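# Open an umbrella and stand it on the table

## Task

Open the umbrella fully so that its latch catches and holds it open, then leave it lying on the table supported by its handle together with the rim of its canopy.

## Robot and tools

Robot: two six-joint arms with parallel grippers, left_arm (calibrated base near y=+0.307 m) and right_arm (base near y=-0.273 m), both at table height. Scene frame: origin on the table top midway between the nominal bases, +x out over the table, +y toward left_arm, +z up. Arm names do not match image sides. Each arm's joints, always in this order: waist, shoulder, elbow, wrist pitch, wrist yaw, wrist roll. Stated ranges in rad: waist -2.618 to 3.054, shoulder 0.000 to 3.142, elbow 0.000 to 3.142, wrist pitch -1.571 to 1.571, wrist yaw -1.571 to 1.571, wrist roll -2.094 to 2.094. A real end may sit up to 0.059 rad either side of these.

Row layout (used by execute_actions and move): one flat list of 14 numbers covering both arms, each in [-1, 1]: left_arm's 6 joint numbers then its opening, then right_arm's 6 joint numbers then its opening. Joint numbers are scaled offsets, not angles: 1.0 equals 1.202 rad for the waist, 1.258 shoulder, 1.238 elbow, 2.073 wrist pitch, 2.022 for wrist yaw and for wrist roll. They are added to the Joint targets reported at the start of the action or move, not to the previous row, so sending the same offset again moves the joint further. Zero for all six joints of an arm means hold its current targets. The opening number is absolute: +1 fully open, -1 closed; to leave a gripper unchanged, resend its current command (0 is a real half-open command).

execute_actions(actions, cameras): actions is a list of actions; each action is a list of up to 15 rows, each row lasting one 1/30 s step; a short action repeats its final row to fill 15 steps. An empty list just reports state and images. An action that would push a joint more than 0.059 rad beyond its range is rejected for both arms; if the first action fails that check, or any action is malformed, the whole call is rejected. cameras selects images: omitted, null or ["all"] gives all, [] gives none; an unknown name voids the call. Names: cam_high, cam_low, cam_left_wrist, cam_right_wrist (896x504 each).

move(target, speed, blend, opening_speed, blocking, cameras): drives all joints smoothly to target. target is one 14-number row, or up to 15 such rows differing only in joint offsets; every row's offsets count from the same starting Joint targets. speed is the peak rate in rad/s of whichever joint travels farthest (0.01 to 2, default 0.5), one value or one per target. blend (rad) rounds corners between listed targets; 0 stops at each. opening_speed (at least 0.2 per second on the -1..+1 scale) ramps the fingers instead of sending the opening at once. Paths take at least 0.5 s; beyond 10 s they are cut short. Moves do not avoid obstacles or the other arm, and the gripper travels on a curve. With blocking=false the result comes early and further actions or moves are refused until wait or stop ends it. The result adds a move: line: done, off_target (resting with a joint more than 0.035 rad off), moving, held, or fault, plus limits=held if steps were withheld and the worst joint error per arm. Done does not mean no contact.

wait(seconds 0 to 10): lets time pass holding the last command; a running move continues. stop(): brakes a running move; fast moves need room. zoom_image(camera, region=[x0,y0,x1,y1] pixels, at most 504x504): closer look at the newest image of that camera. read_manual(section="licences"): only licence texts. finished_scene(scene, check): call once with an honest check of each condition (what the images show, what they cannot, how it could be wrong), then call again in a later reply to actually end; the second call is final.

Results: end_effector_position (m) and end_effector_quat_wxyz in the scene frame, for the point between the finger pads about 1 cm behind the tips; fingers point along gripper +z and close along its y. Printed positions can be off, more at long reach. Joint positions and velocities per arm (rad, rad/s) end with the pad gap in m (0.094 fully open). Joint targets is the base for your next offsets. grip_measured uses the opening scale; grip_effort_nm is motor effort (negative closing), not pad force. Joint torques include gravity; joints 1-3 wrap at ±28 N m. Lines to watch: joint sent to its limit, joint command not followed (clearance check altered targets), MOTOR HOT, OVER-TEMPERATURE FAULT (arm folds and idles).

Motion limits: each joint's target stays within a lead of its actual angle (0.202 waist, 0.258 shoulder, 0.238 elbow, 0.573 wrist pitch, 0.522 yaw and roll), and targets are scaled back if they would place the gripper over 100 mm from where it is, so large offsets may need several actions. Tiny offsets may not move at all.

Gripping: closing well below the first-touch reading squeezes at full force (about 50-62 N per pad); release by commanding well above grip_measured. An arm blocked by an object keeps pushing until commanded back past its Joint positions.

Avoid: dropping the umbrella or letting go of it while parts are moving, anything leaving the table, fast impacts, hard pressing, and arms striking each other (this can end the scene as a failure). Long stretched holds or pushing into unreachable poses heat motors. The end state must hold on its own after the grippers release.

Each tool is called after ">>>" as name(argument=value, ...), one argument or row to a line, values as JSON.

## Session

>>> execute_actions(
  actions=[],
)

Scene clock: 0.00 s.
left_arm: end_effector_position=(+0.4009, +0.3124, +0.1153) grip_measured=+1.000 grip_effort_nm=n/a end_effector_quat_wxyz=(+0.594, -0.013, +0.802, +0.053) | right_arm: end_effector_position=(+0.4041, -0.2764, +0.0911) grip_measured=+1.000 grip_effort_nm=n/a end_effector_quat_wxyz=(+0.575, +0.048, +0.814, -0.071)
Joint names: [waist, shoulder, elbow, wrist pitch, wrist yaw, wrist roll]
Joint positions: left_arm=[-0.029 1.555 0.428 0.832 -0.154 0.026 0.094] | right_arm=[0.054 1.542 0.327 0.865 0.285 0.038 0.094]
Joint velocities: left_arm=[-0.002 -0.007 -0.002 -0.066 -0.037 -0.007 0] | right_arm=[0.002 -0.007 -0.022 -0.095 0.037 0.007 0]
Joint torques (N m): no reading
Motor temperatures (°C): left_arm=[34 36 40 34 32 32 30] | right_arm=[35 35 35 33 33 34 34]
Heat: left arm: 40 °C; right arm: 35 °C.
Joint targets: left_arm=[-0.029 1.552 0.431 0.824 -0.154 0.026] | right_arm=[0.054 1.537 0.332 0.864 0.287 0.038]
Tool commands: left_gripper/opening=+1.0 right_gripper/opening=+1.0

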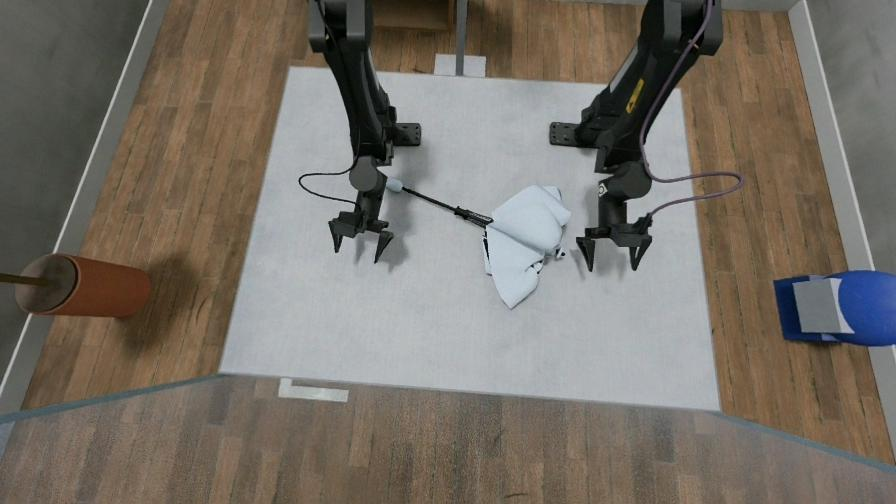

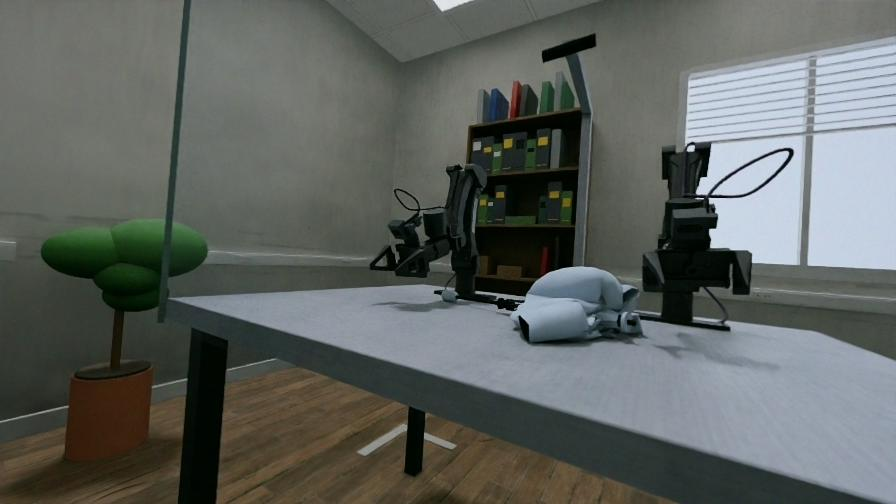

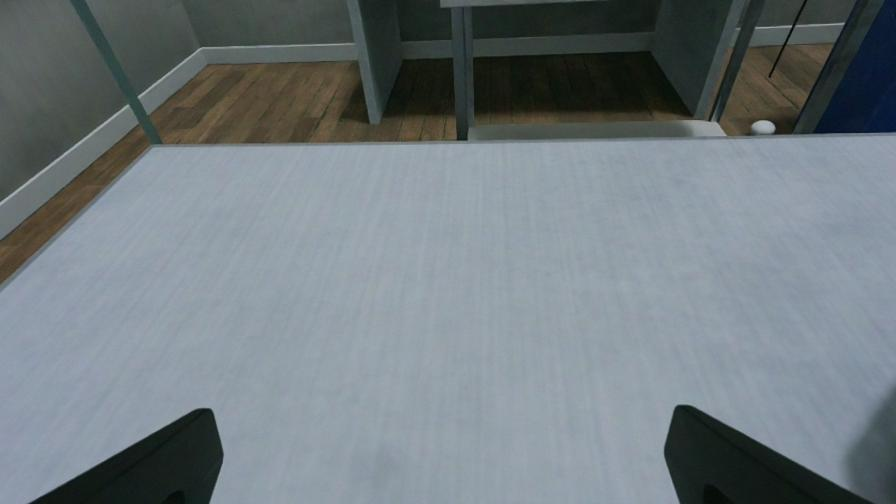

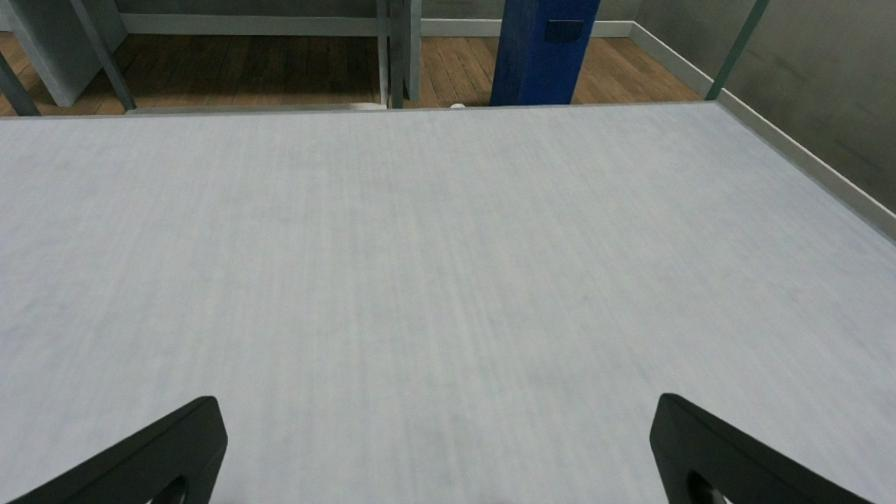

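>>> zoom_image(
  camera="cam_high",
  region=[360, 150, 620, 320],
)

>>> zoom_image(
  camera="cam_low",
  region=[360, 230, 760, 380],
)

Scaled by 1.938 from the camera's 896x504 image, which has a finer 1280x720 frame.

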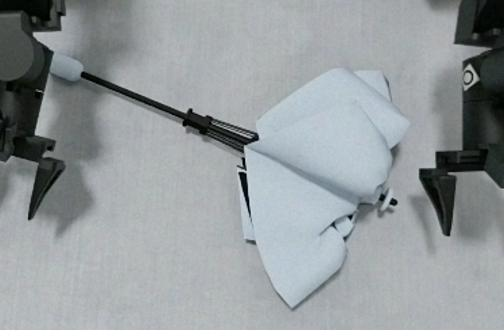

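Scaled by 1.260 from the camera's 896x504 image, which has a finer 1280x720 frame.

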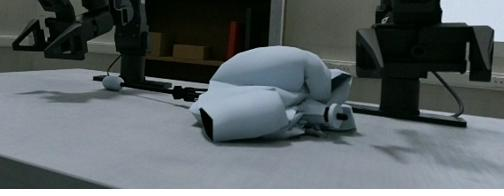

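>>> move(
  target=[
    [0, 0.027, 0.7787, -0.8104, 0.0762, -0.0129, 1.0, 0.055, -0.1486, 0.4588, -0.5133, -0.0925, -0.0188, 1.0],
    [-0.6556, 0.027, 0.7787, -0.8104, 0.0762, -0.0129, 1.0, 0.1165, -0.372, 0.4774, -0.9957, -0.1419, -0.0188, 1.0],
  ],
  speed=0.9,
  blend=0.1,
)

Scene clock: 16.73 s.
left_arm: end_effector_position=(+0.2534, +0.0097, +0.1777) grip_measured=+1.000 grip_effort_nm=-0.012 end_effector_quat_wxyz=(+0.238, +0.398, +0.879, -0.107) | right_arm: end_effector_position=(+0.2100, -0.2251, +0.1195) grip_measured=+1.000 grip_effort_nm=-0.032 end_effector_quat_wxyz=(+0.096, -0.120, +0.988, +0.007)
Joint names: [waist, shoulder, elbow, wrist pitch, wrist yaw, wrist roll]
Joint positions: left_arm=[-0.819 1.572 1.371 -0.841 0.002 0.005 0.094] | right_arm=[0.188 1.083 0.889 -1.184 0.013 0.011 0.094]
Joint velocities: left_arm=[-0.007 0.007 -0.012 0.11 0.022 0.051 0] | right_arm=[0.012 0.002 -0.007 0.022 0.007 -0.007 0]
Joint torques (N m): left_arm=[0.24 -5.19 9.14 1.41 -0.04 -0.02] | right_arm=[0.54 -3 9.84 0.56 -0.11 -0.11]
Motor temperatures (°C): left_arm=[34 36 41 37 32 32 30] | right_arm=[35 36 36 35 33 34 34]
Heat: left arm: 41 °C; right arm: 36 °C.
Joint targets: left_arm=[-0.817 1.587 1.395 -0.856 0.000 0.000] | right_arm=[0.194 1.068 0.923 -1.200 0.000 0.000]
move: done

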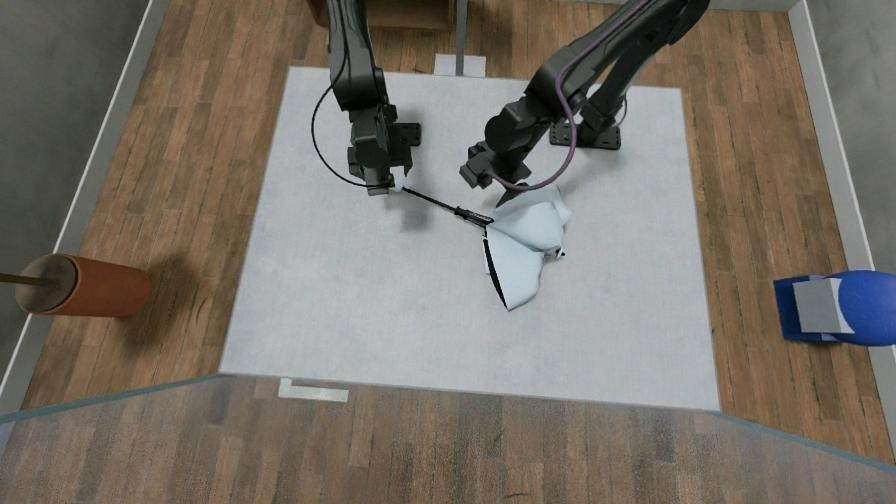

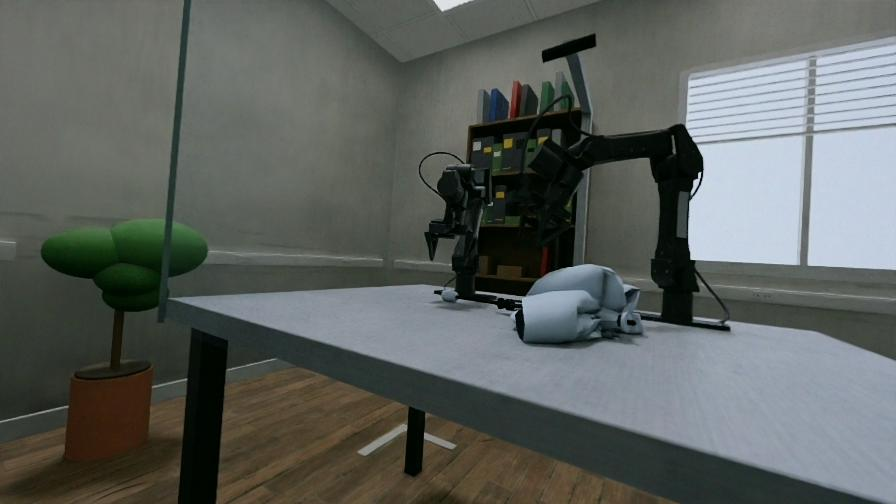

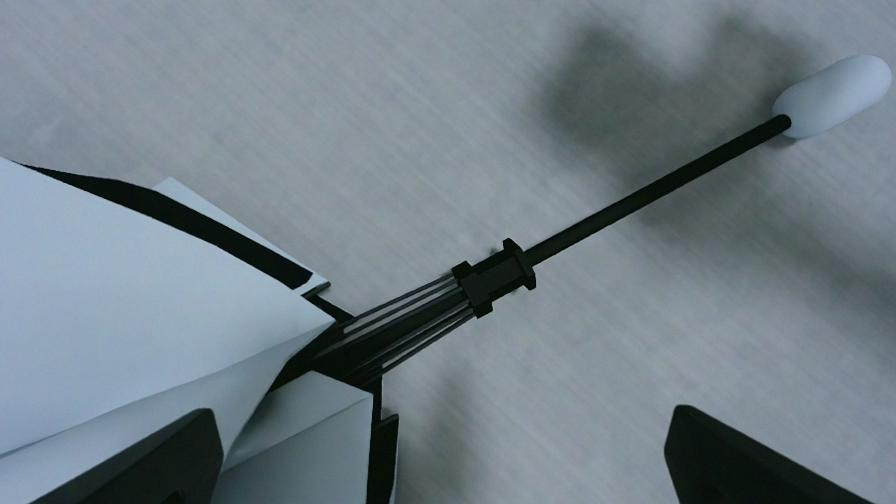

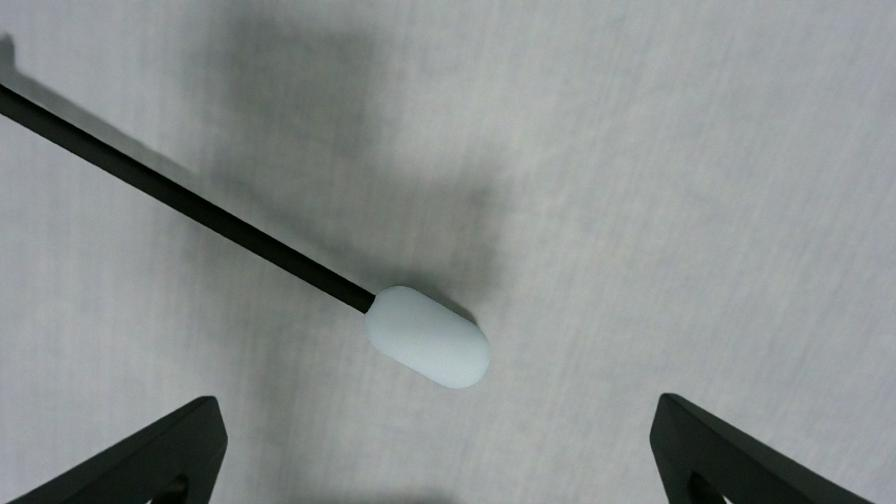

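>>> zoom_image(
  camera="cam_left_wrist",
  region=[300, 190, 580, 400],
)

>>> zoom_image(
  camera="cam_right_wrist",
  region=[250, 220, 550, 420],
)

>>> zoom_image(
  camera="cam_high",
  region=[370, 150, 620, 320],
)

Scaled by 1.800 from the camera's 896x504 image, which has a finer 1280x720 frame.

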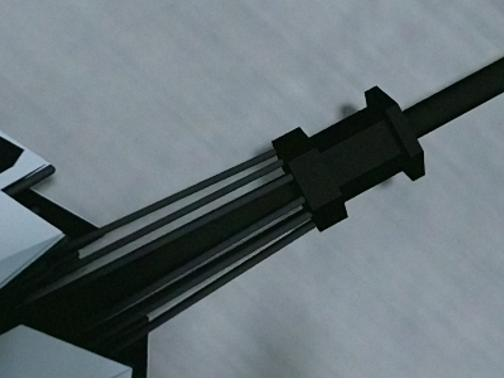

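Scaled by 1.680 from the camera's 896x504 image, which has a finer 1280x720 frame.

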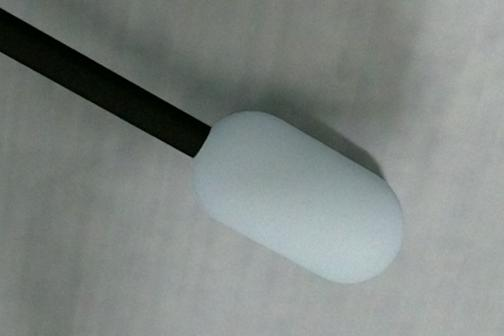

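Scaled by 2.016 from the camera's 896x504 image, which has a finer 1280x720 frame.

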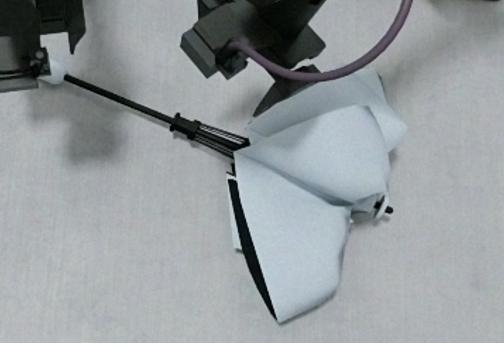

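>>> move(
  target=[-0.0424, -0.3943, -0.8885, 0.7969, -0.0964, 0.7770, 1.0, 0.1631, 0.1749, -0.0040, 0.0154, -0.0064, -0.4001, 1.0],
  speed=0.9,
)

Scene clock: 58.50 s.
left_arm: end_effector_position=(+0.2445, +0.0484, +0.2215) grip_measured=+1.000 grip_effort_nm=-0.027 end_effector_quat_wxyz=(+0.640, +0.641, +0.299, +0.300) | right_arm: end_effector_position=(+0.1930, -0.1892, +0.0851) grip_measured=+1.000 grip_effort_nm=-0.027 end_effector_quat_wxyz=(-0.003, -0.584, +0.812, -0.001)
Joint names: [waist, shoulder, elbow, wrist pitch, wrist yaw, wrist roll]
Joint positions: left_arm=[-0.86 1.105 0.312 0.792 -0.189 1.572 0.094] | right_arm=[0.384 1.28 0.889 -1.185 0.004 -0.797 0.094]
Joint velocities: left_arm=[-0.007 0.007 0.007 0.007 0.051 0.081 0] | right_arm=[-0.017 0.017 -0.002 -0.022 0.051 -0.051 0]
Joint torques (N m): left_arm=[-0.65 -3.44 5.71 2.47 -0.09 0.02] | right_arm=[0.51 -2.37 9.09 0.52 -0.16 -0.1]
Motor temperatures (°C): left_arm=[34 37 43 38 32 32 30] | right_arm=[35 35 39 34 33 34 34]
Heat: left arm: 43 °C; right arm: 39 °C.
Joint targets: left_arm=[-0.868 1.091 0.295 0.795 -0.195 1.571] | right_arm=[0.390 1.289 0.918 -1.169 -0.012 -0.809]
move: done

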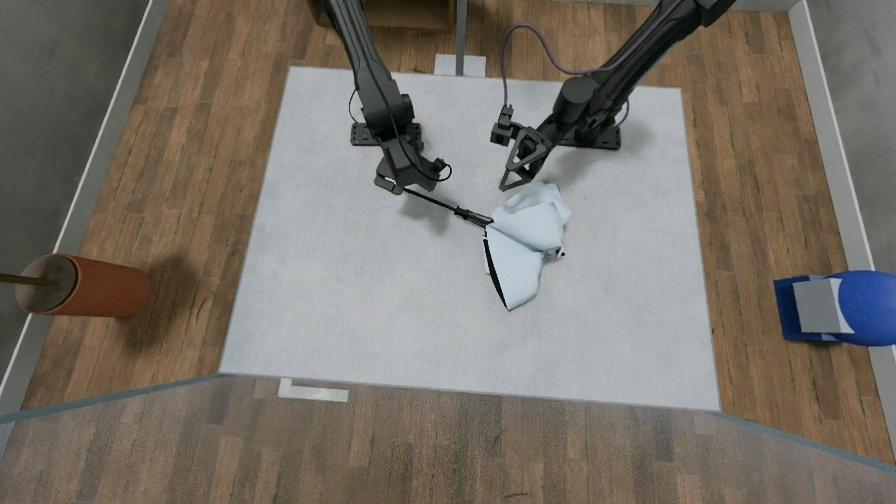

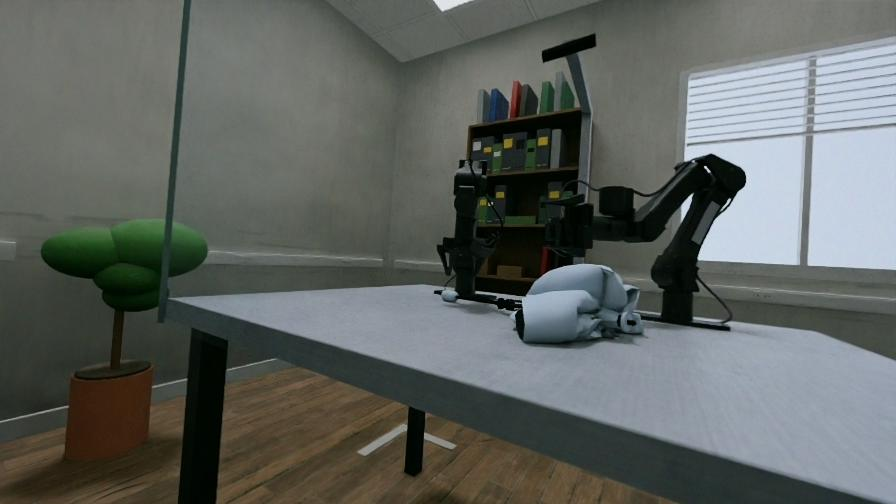

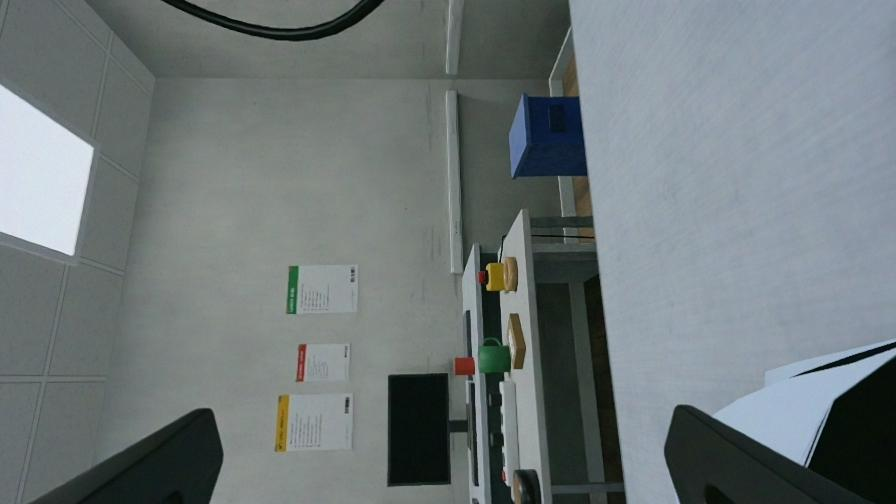

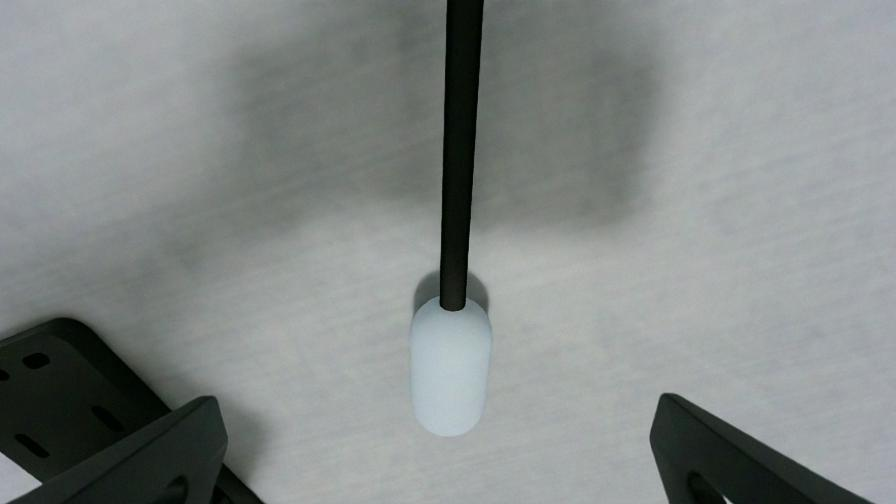

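>>> move(
  target=[0, 0, 0, 0, 0, 0, 1.0, -0.0008, 0.0851, -0.1696, 0.1553, -0.001, 0.0134, 1.0],
  speed=0.4,
  cameras=["cam_right_wrist", "cam_low"],
)

Scene clock: 67.97 s.
left_arm: end_effector_position=(+0.2445, +0.0485, +0.2218) grip_measured=+1.000 grip_effort_nm=-0.012 end_effector_quat_wxyz=(+0.640, +0.641, +0.299, +0.300) | right_arm: end_effector_position=(+0.2116, -0.1799, +0.0267) grip_measured=+1.000 grip_effort_nm=-0.042 end_effector_quat_wxyz=(+0.022, -0.582, +0.813, -0.005)
Joint names: [waist, shoulder, elbow, wrist pitch, wrist yaw, wrist roll]
Joint positions: left_arm=[-0.86 1.105 0.312 0.793 -0.189 1.572 0.094] | right_arm=[0.384 1.387 0.725 -0.864 0.002 -0.793 0.094]
Joint velocities: left_arm=[0.007 -0.002 -0.007 -0.095 -0.037 0.022 0] | right_arm=[0.012 -0.002 0.002 -0.007 0.007 0.022 0]
Joint torques (N m): left_arm=[-0.66 -3.43 5.72 2.44 -0.08 0.03] | right_arm=[0.46 -2.97 4.72 0.64 -0.16 0.12]
Motor temperatures (°C): left_arm=[34 36 42 40 32 32 30] | right_arm=[35 35 39 34 33 34 34]
Heat: left arm: 42 °C; right arm: 39 °C.
Joint targets: left_arm=[-0.868 1.091 0.295 0.796 -0.195 1.571] | right_arm=[0.389 1.396 0.709 -0.847 -0.014 -0.782]
move: done
Images, in order (width x height): cam_low 896x504, cam_right_wrist 896x504.

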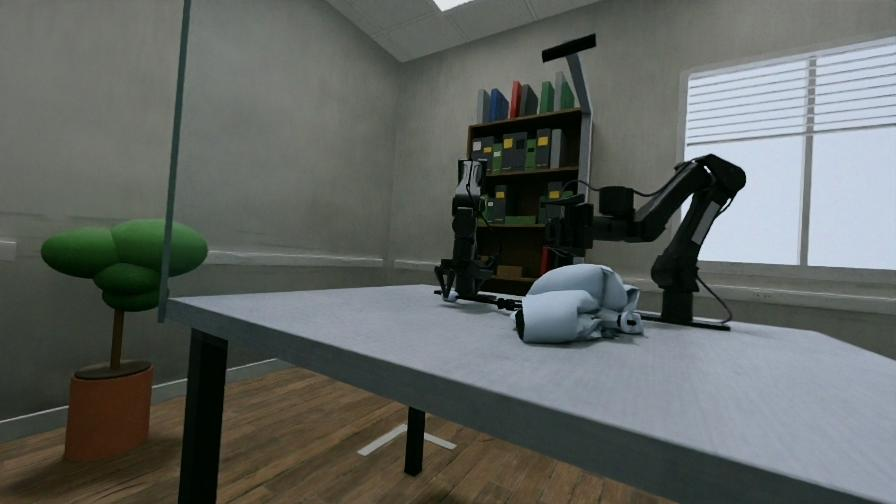

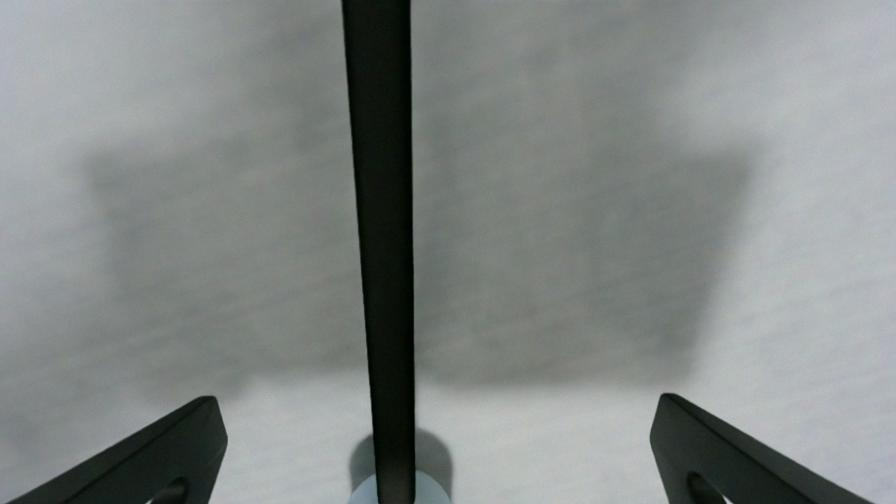

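>>> move(
  target=[0, 0, 0, 0, 0, 0, 1.0, -0.0116, -0.0167, -0.0452, 0, 0, 0, 1.0],
  speed=0.2,
  cameras=["cam_right_wrist"],
)

Scene clock: 79.90 s.
left_arm: end_effector_position=(+0.2445, +0.0485, +0.2218) grip_measured=+1.000 grip_effort_nm=-0.017 end_effector_quat_wxyz=(+0.640, +0.641, +0.299, +0.300) | right_arm: end_effector_position=(+0.1951, -0.1886, +0.0139) grip_measured=+1.000 grip_effort_nm=-0.027 end_effector_quat_wxyz=(-0.003, -0.581, +0.814, +0.000)
Joint names: [waist, shoulder, elbow, wrist pitch, wrist yaw, wrist roll]
Joint positions: left_arm=[-0.86 1.105 0.312 0.793 -0.189 1.572 0.094] | right_arm=[0.38 1.387 0.67 -0.859 0.002 -0.793 0.094]
Joint velocities: left_arm=[0.002 -0.002 0.012 0.051 0.037 -0.051 0] | right_arm=[0.007 -0.002 0.002 -0.022 0.022 0.022 0]
Joint torques (N m): left_arm=[-0.66 -3.44 5.72 2.44 -0.08 0.02] | right_arm=[-0.58 -4.38 4.42 0.49 -0.16 0.13]
Motor temperatures (°C): left_arm=[34 36 41 41 32 32 30] | right_arm=[35 35 38 34 33 34 34]
Heat: left arm: 41 °C; right arm: 38 °C.
Joint targets: left_arm=[-0.868 1.091 0.295 0.796 -0.195 1.571] | right_arm=[0.375 1.374 0.652 -0.846 -0.014 -0.782]
move: done
Images, in order (width x height): cam_right_wrist 896x504.

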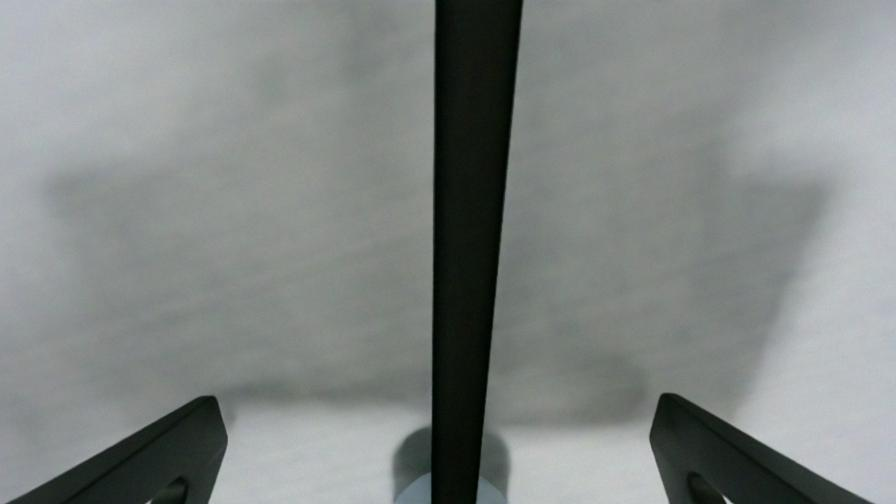

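>>> move(
  target=[0, 0, 0, 0, 0, 0, 1.0, 0, 0, 0, 0, 0, 0, -0.7],
  opening_speed=1.5,
  cameras=[],
)

>>> move(
  target=[0, 0, 0, 0, 0, 0, 1.0, 0, 0, 0, 0, 0, 0, -1.0],
  opening_speed=0.5,
  cameras=["cam_right_wrist"],
)

Scene clock: 85.63 s.
left_arm: end_effector_position=(+0.2445, +0.0485, +0.2219) grip_measured=+1.000 grip_effort_nm=-0.022 end_effector_quat_wxyz=(+0.640, +0.641, +0.299, +0.300) | right_arm: end_effector_position=(+0.1953, -0.1884, +0.0139) grip_measured=-0.698 grip_effort_nm=-0.154 end_effector_quat_wxyz=(-0.002, -0.581, +0.814, +0.000)
Joint names: [waist, shoulder, elbow, wrist pitch, wrist yaw, wrist roll]
Joint positions: left_arm=[-0.86 1.105 0.312 0.793 -0.189 1.573 0.094] | right_arm=[0.38 1.387 0.67 -0.858 0.001 -0.792 0.014]
Joint velocities: left_arm=[-0.007 -0.002 -0.007 0.022 0.007 0.007 0] | right_arm=[-0.002 -0.002 0.002 -0.022 0.022 -0.066 0]
Joint torques (N m): left_arm=[-0.65 -3.43 5.71 2.44 -0.08 0.02] | right_arm=[-0.57 -4.38 4.42 0.48 -0.16 0.11]
Motor temperatures (°C): left_arm=[34 36 41 42 32 32 30] | right_arm=[35 35 37 34 33 34 34]
Heat: left arm: 42 °C; right arm: 37 °C.
Joint targets: left_arm=[-0.868 1.091 0.295 0.796 -0.195 1.571] | right_arm=[0.375 1.374 0.652 -0.846 -0.014 -0.781]
move: done
No camera images: "cameras" was empty.

Scene clock: 86.43 s.
left_arm: end_effector_position=(+0.2445, +0.0485, +0.2219) grip_measured=+1.000 grip_effort_nm=-0.027 end_effector_quat_wxyz=(+0.640, +0.641, +0.299, +0.300) | right_arm: end_effector_position=(+0.1958, -0.1876, +0.0139) grip_measured=-0.826 grip_effort_nm=-1.067 end_effector_quat_wxyz=(+0.000, -0.576, +0.818, +0.001)
Joint names: [waist, shoulder, elbow, wrist pitch, wrist yaw, wrist roll]
Joint positions: left_arm=[-0.86 1.105 0.312 0.793 -0.189 1.573 0.094] | right_arm=[0.38 1.387 0.67 -0.855 -0.002 -0.781 0.008]
Joint velocities: left_arm=[-0.002 0.007 0.012 -0.051 0.007 -0.066 0] | right_arm=[-0.007 -0.002 0.002 -0.066 -0.066 0.037 0]
Joint torques (N m): left_arm=[-0.65 -3.44 5.72 2.44 -0.08 0.02] | right_arm=[-0.55 -4.4 4.45 0.45 -0.11 0.01]
Motor temperatures (°C): left_arm=[34 36 41 42 32 32 30] | right_arm=[35 35 37 34 33 34 34]
Heat: left arm: 42 °C; right arm: 37 °C.
Joint targets: left_arm=[-0.868 1.091 0.295 0.796 -0.195 1.571] | right_arm=[0.375 1.374 0.652 -0.847 -0.015 -0.782]
move: done
Images, in order (width x height): cam_right_wrist 896x504.

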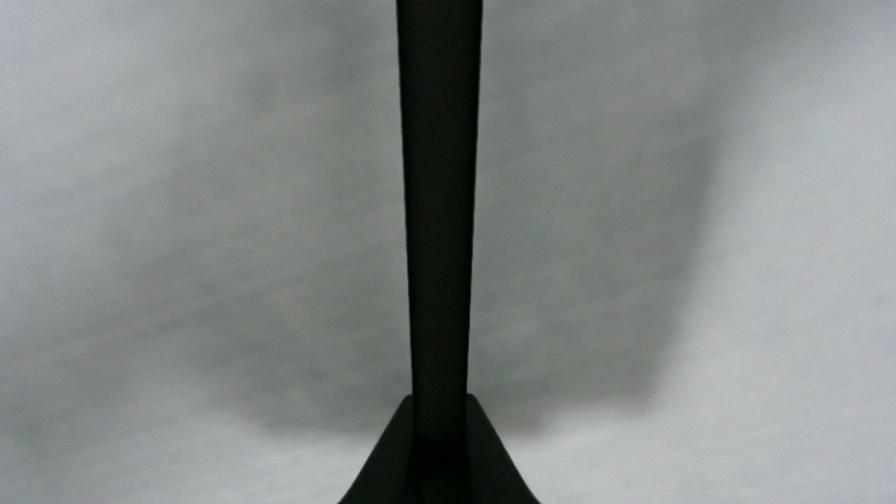

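>>> move(
  target=[0, 0, 0, 0, 0, 0, 1.0, 0.1448, 0.1598, 0.2399, -0.0309, 0, 0.3843, -1.0],
  speed=0.4,
)

Scene clock: 98.87 s.
left_arm: end_effector_position=(+0.2445, +0.0485, +0.2219) grip_measured=+1.000 grip_effort_nm=-0.017 end_effector_quat_wxyz=(+0.640, +0.641, +0.299, +0.300) | right_arm: end_effector_position=(+0.2193, -0.1311, +0.0314) grip_measured=-0.828 grip_effort_nm=-1.067 end_effector_quat_wxyz=(-0.010, -0.312, +0.950, +0.000)
Joint names: [waist, shoulder, elbow, wrist pitch, wrist yaw, wrist roll]
Joint positions: left_arm=[-0.86 1.105 0.312 0.793 -0.189 1.573 0.094] | right_arm=[0.544 1.568 0.908 -0.93 -0.007 -0.023 0.008]
Joint velocities: left_arm=[-0.002 -0.007 -0.002 -0.007 0.066 -0.022 0] | right_arm=[0.002 -0.012 0.007 0.022 -0.095 -0.007 0]
Joint torques (N m): left_arm=[-0.66 -3.43 5.7 2.43 -0.08 0.02] | right_arm=[0.44 -4.48 9.65 0.51 -0.09 0.2]
Motor temperatures (°C): left_arm=[34 36 41 43 32 32 30] | right_arm=[35 35 37 34 33 34 35]
Heat: left arm: 43 °C; right arm: 37 °C.
Joint targets: left_arm=[-0.868 1.091 0.295 0.796 -0.195 1.571] | right_arm=[0.549 1.576 0.950 -0.911 -0.014 -0.005]
move: off_target (right_arm); right_arm: the elbow is farthest, 0.041 rad from its target

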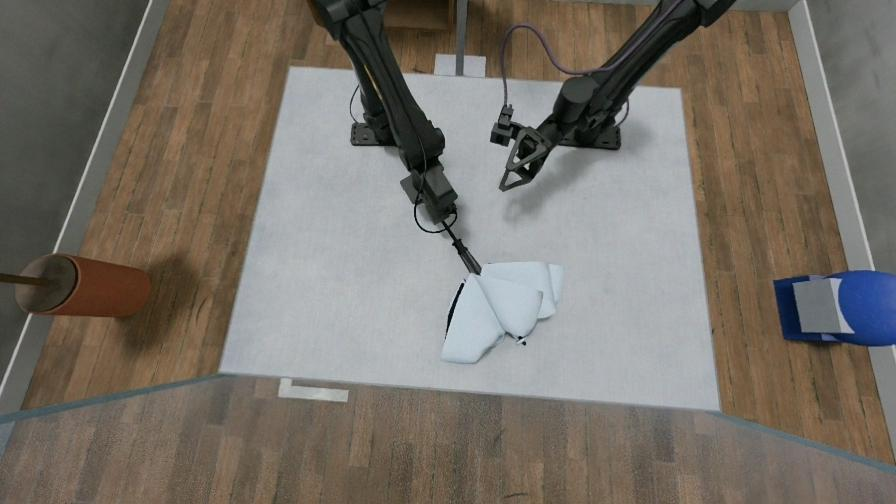

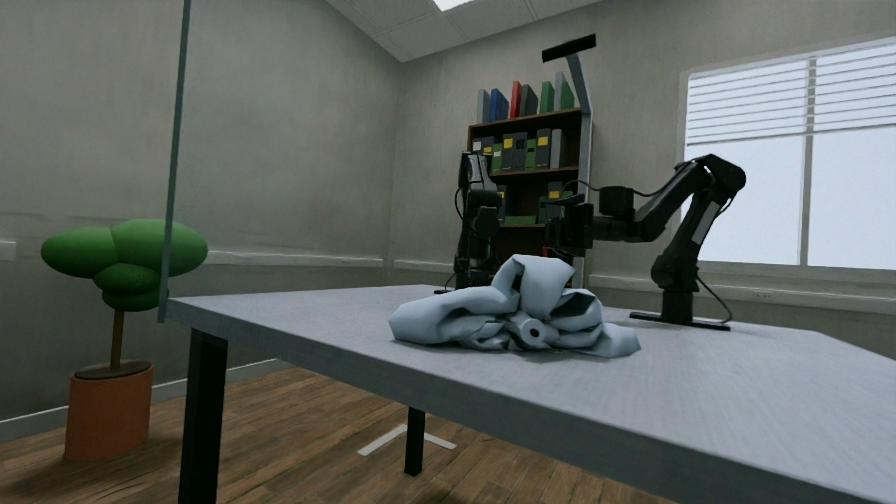

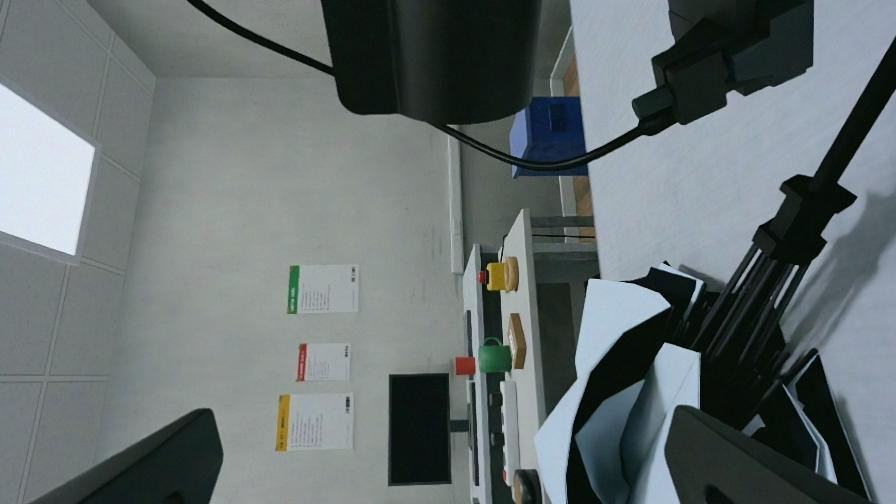

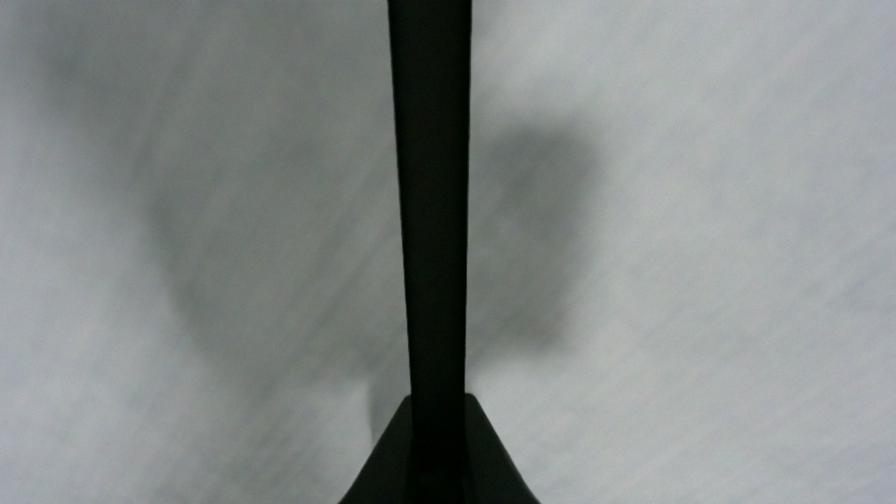

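>>> move(
  target=[0, 0, 0, 0, 0, 0, 1.0, 0, -0.4412, -0.1801, 0.0584, 0, 0, -1.0],
  speed=0.35,
)

Scene clock: 107.60 s.
left_arm: end_effector_position=(+0.2445, +0.0485, +0.2219) grip_measured=+1.000 grip_effort_nm=-0.012 end_effector_quat_wxyz=(+0.640, +0.641, +0.299, +0.300) | right_arm: end_effector_position=(+0.2099, -0.1376, +0.0996) grip_measured=-0.828 grip_effort_nm=-1.067 end_effector_quat_wxyz=(+0.183, -0.303, +0.933, +0.059)
Joint names: [waist, shoulder, elbow, wrist pitch, wrist yaw, wrist roll]
Joint positions: left_arm=[-0.86 1.105 0.312 0.793 -0.189 1.573 0.094] | right_arm=[0.544 1.047 0.737 -0.875 -0.007 -0.016 0.008]
Joint velocities: left_arm=[0.002 0.012 -0.012 -0.066 0.037 -0.066 0] | right_arm=[0.012 0.002 0.002 0.007 0.037 0.022 0]
Joint torques (N m): left_arm=[-0.65 -3.44 5.71 2.44 -0.08 0.03] | right_arm=[0.43 -3.95 6.2 1.85 -0.08 0.14]
Motor temperatures (°C): left_arm=[34 36 41 43 32 32 30] | right_arm=[35 36 37 34 33 34 35]
Heat: left arm: 43 °C; right arm: 37 °C.
Joint targets: left_arm=[-0.868 1.091 0.295 0.796 -0.195 1.571] | right_arm=[0.549 1.021 0.726 -0.789 -0.014 -0.004]
move: off_target (right_arm); right_arm: the wrist pitch is farthest, 0.085 rad from its target

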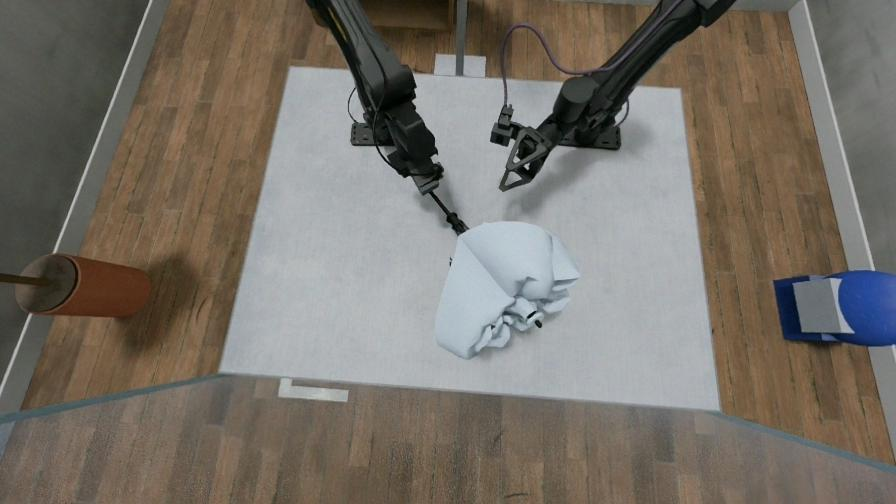

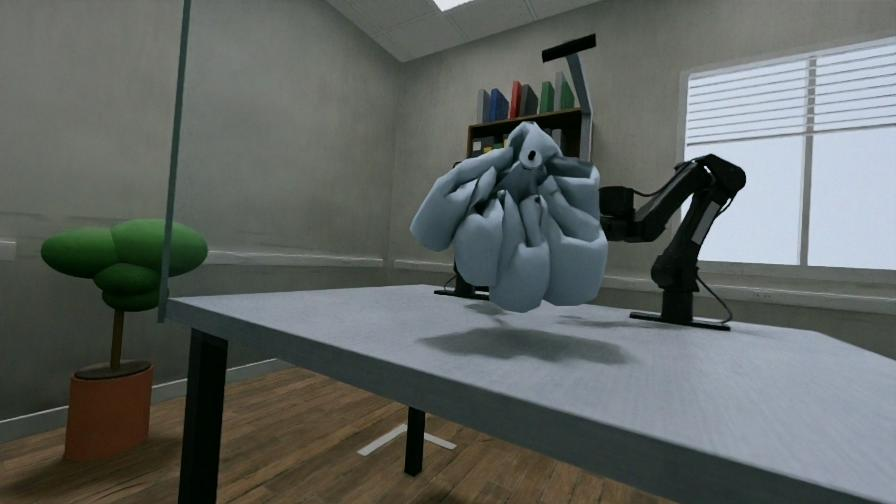

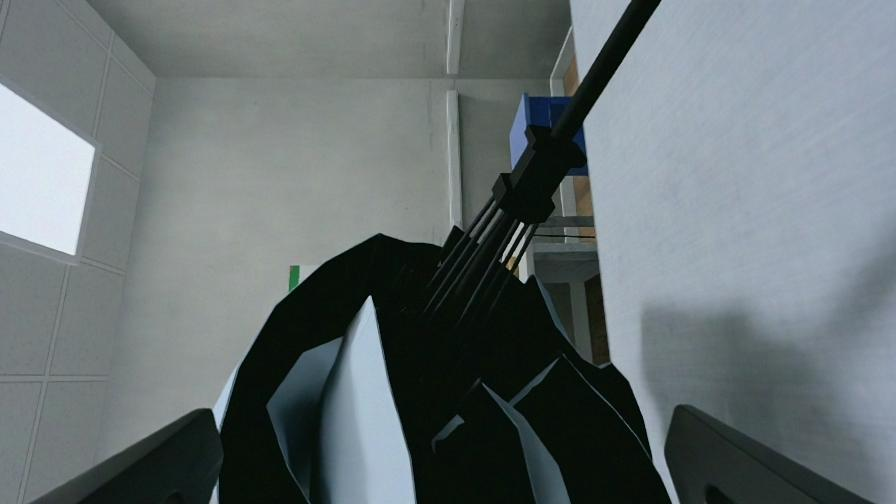

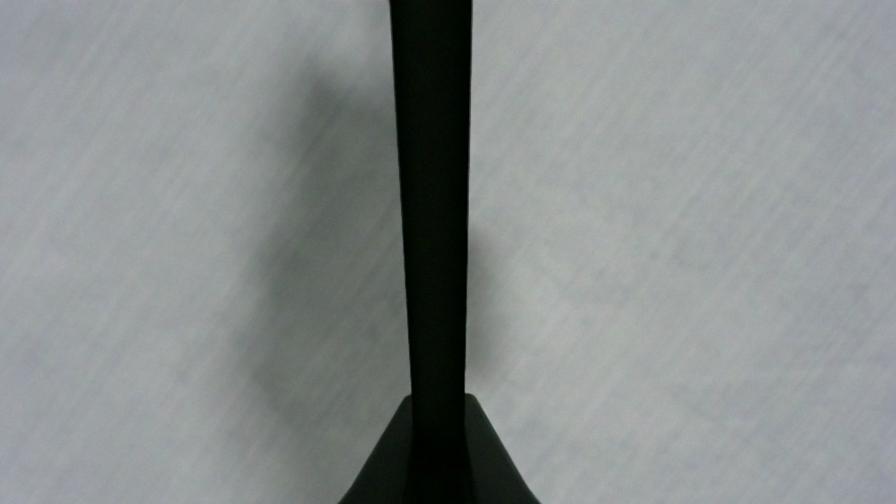

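>>> move(
  target=[0.03, 0.5087, 0.0727, 0.3107, 0.0435, 0.2369, 1.0, 0, 0, 0, 0, 0, 0, -1.0],
  speed=0.6,
)

Scene clock: 139.00 s.
left_arm: end_effector_position=(+0.2752, +0.0032, +0.1737) grip_measured=+1.000 grip_effort_nm=-0.017 end_effector_quat_wxyz=(+0.588, +0.667, +0.118, +0.442) | right_arm: end_effector_position=(+0.2102, -0.1375, +0.0997) grip_measured=-0.828 grip_effort_nm=-1.062 end_effector_quat_wxyz=(+0.183, -0.303, +0.933, +0.059)
Joint names: [waist, shoulder, elbow, wrist pitch, wrist yaw, wrist roll]
Joint positions: left_arm=[-0.839 1.717 0.363 1.436 -0.113 2.05 0.094] | right_arm=[0.544 1.047 0.737 -0.874 -0.007 -0.016 0.008]
Joint velocities: left_arm=[0.002 -0.012 0.002 0.037 0.007 -0.081 0] | right_arm=[-0.027 0.012 -0.017 -0.051 -0.022 -0.051 0]
Joint torques (N m): left_arm=[0.7 -4.29 6.3 2.45 0.04 0.03] | right_arm=[0.43 -3.97 6.13 1.83 -0.07 0.13]
Motor temperatures (°C): left_arm=[34 35 41 45 32 32 30] | right_arm=[35 35 37 39 33 34 36]
Heat: left arm: 45 °C; right arm: 39 °C.
Joint targets: left_arm=[-0.832 1.730 0.385 1.440 -0.107 2.050] | right_arm=[0.549 1.021 0.726 -0.789 -0.014 -0.005]
move: off_target (right_arm); right_arm: the wrist pitch is farthest, 0.085 rad from its target

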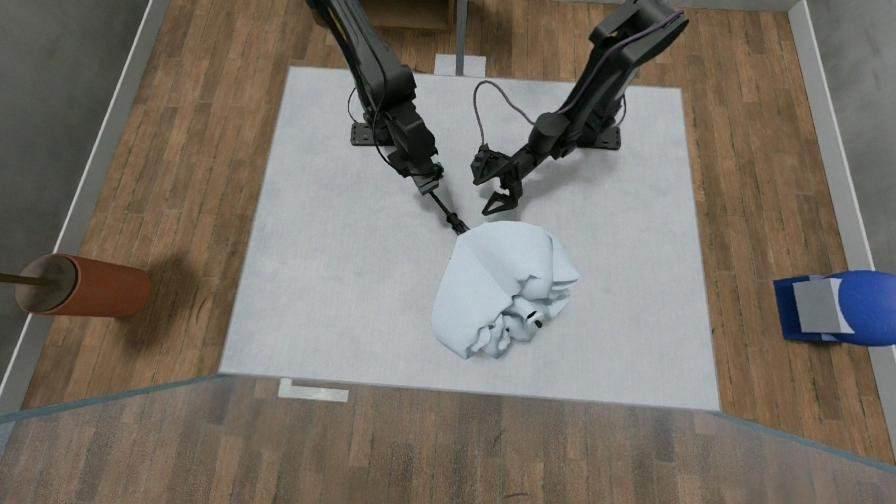

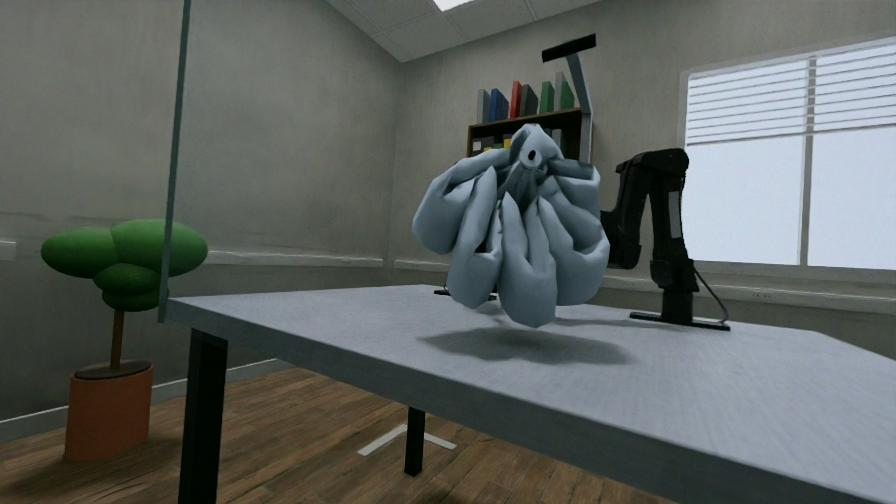

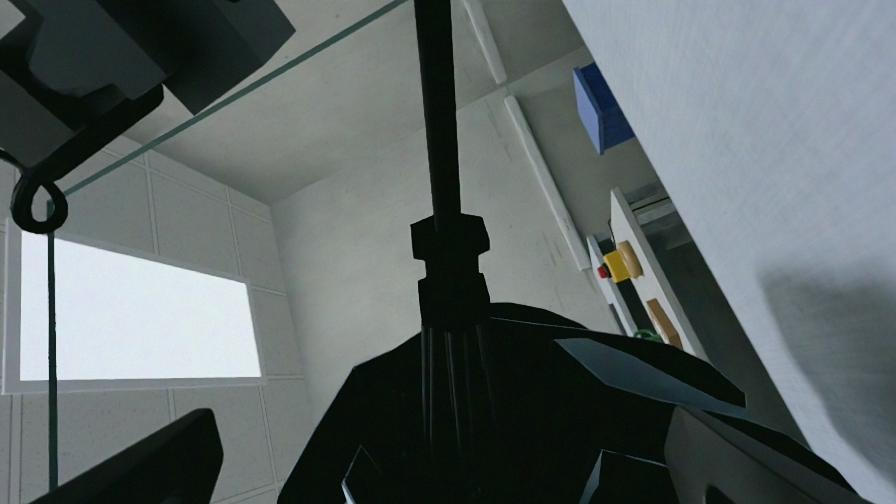

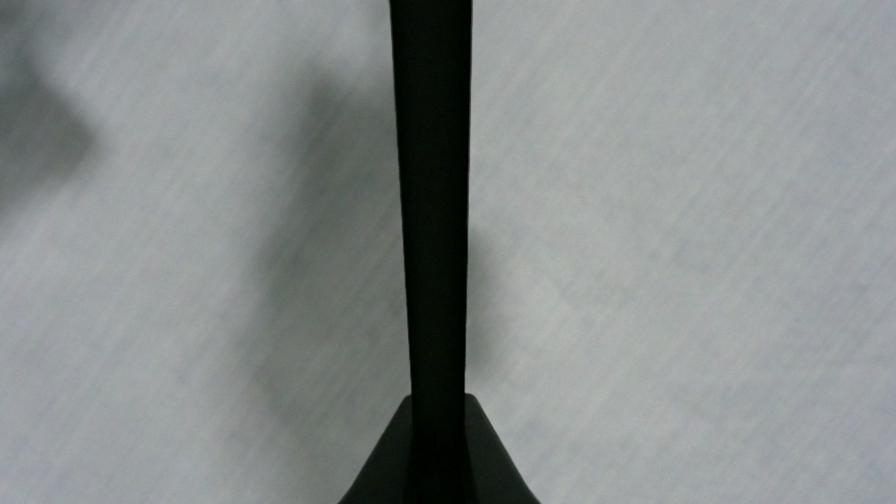

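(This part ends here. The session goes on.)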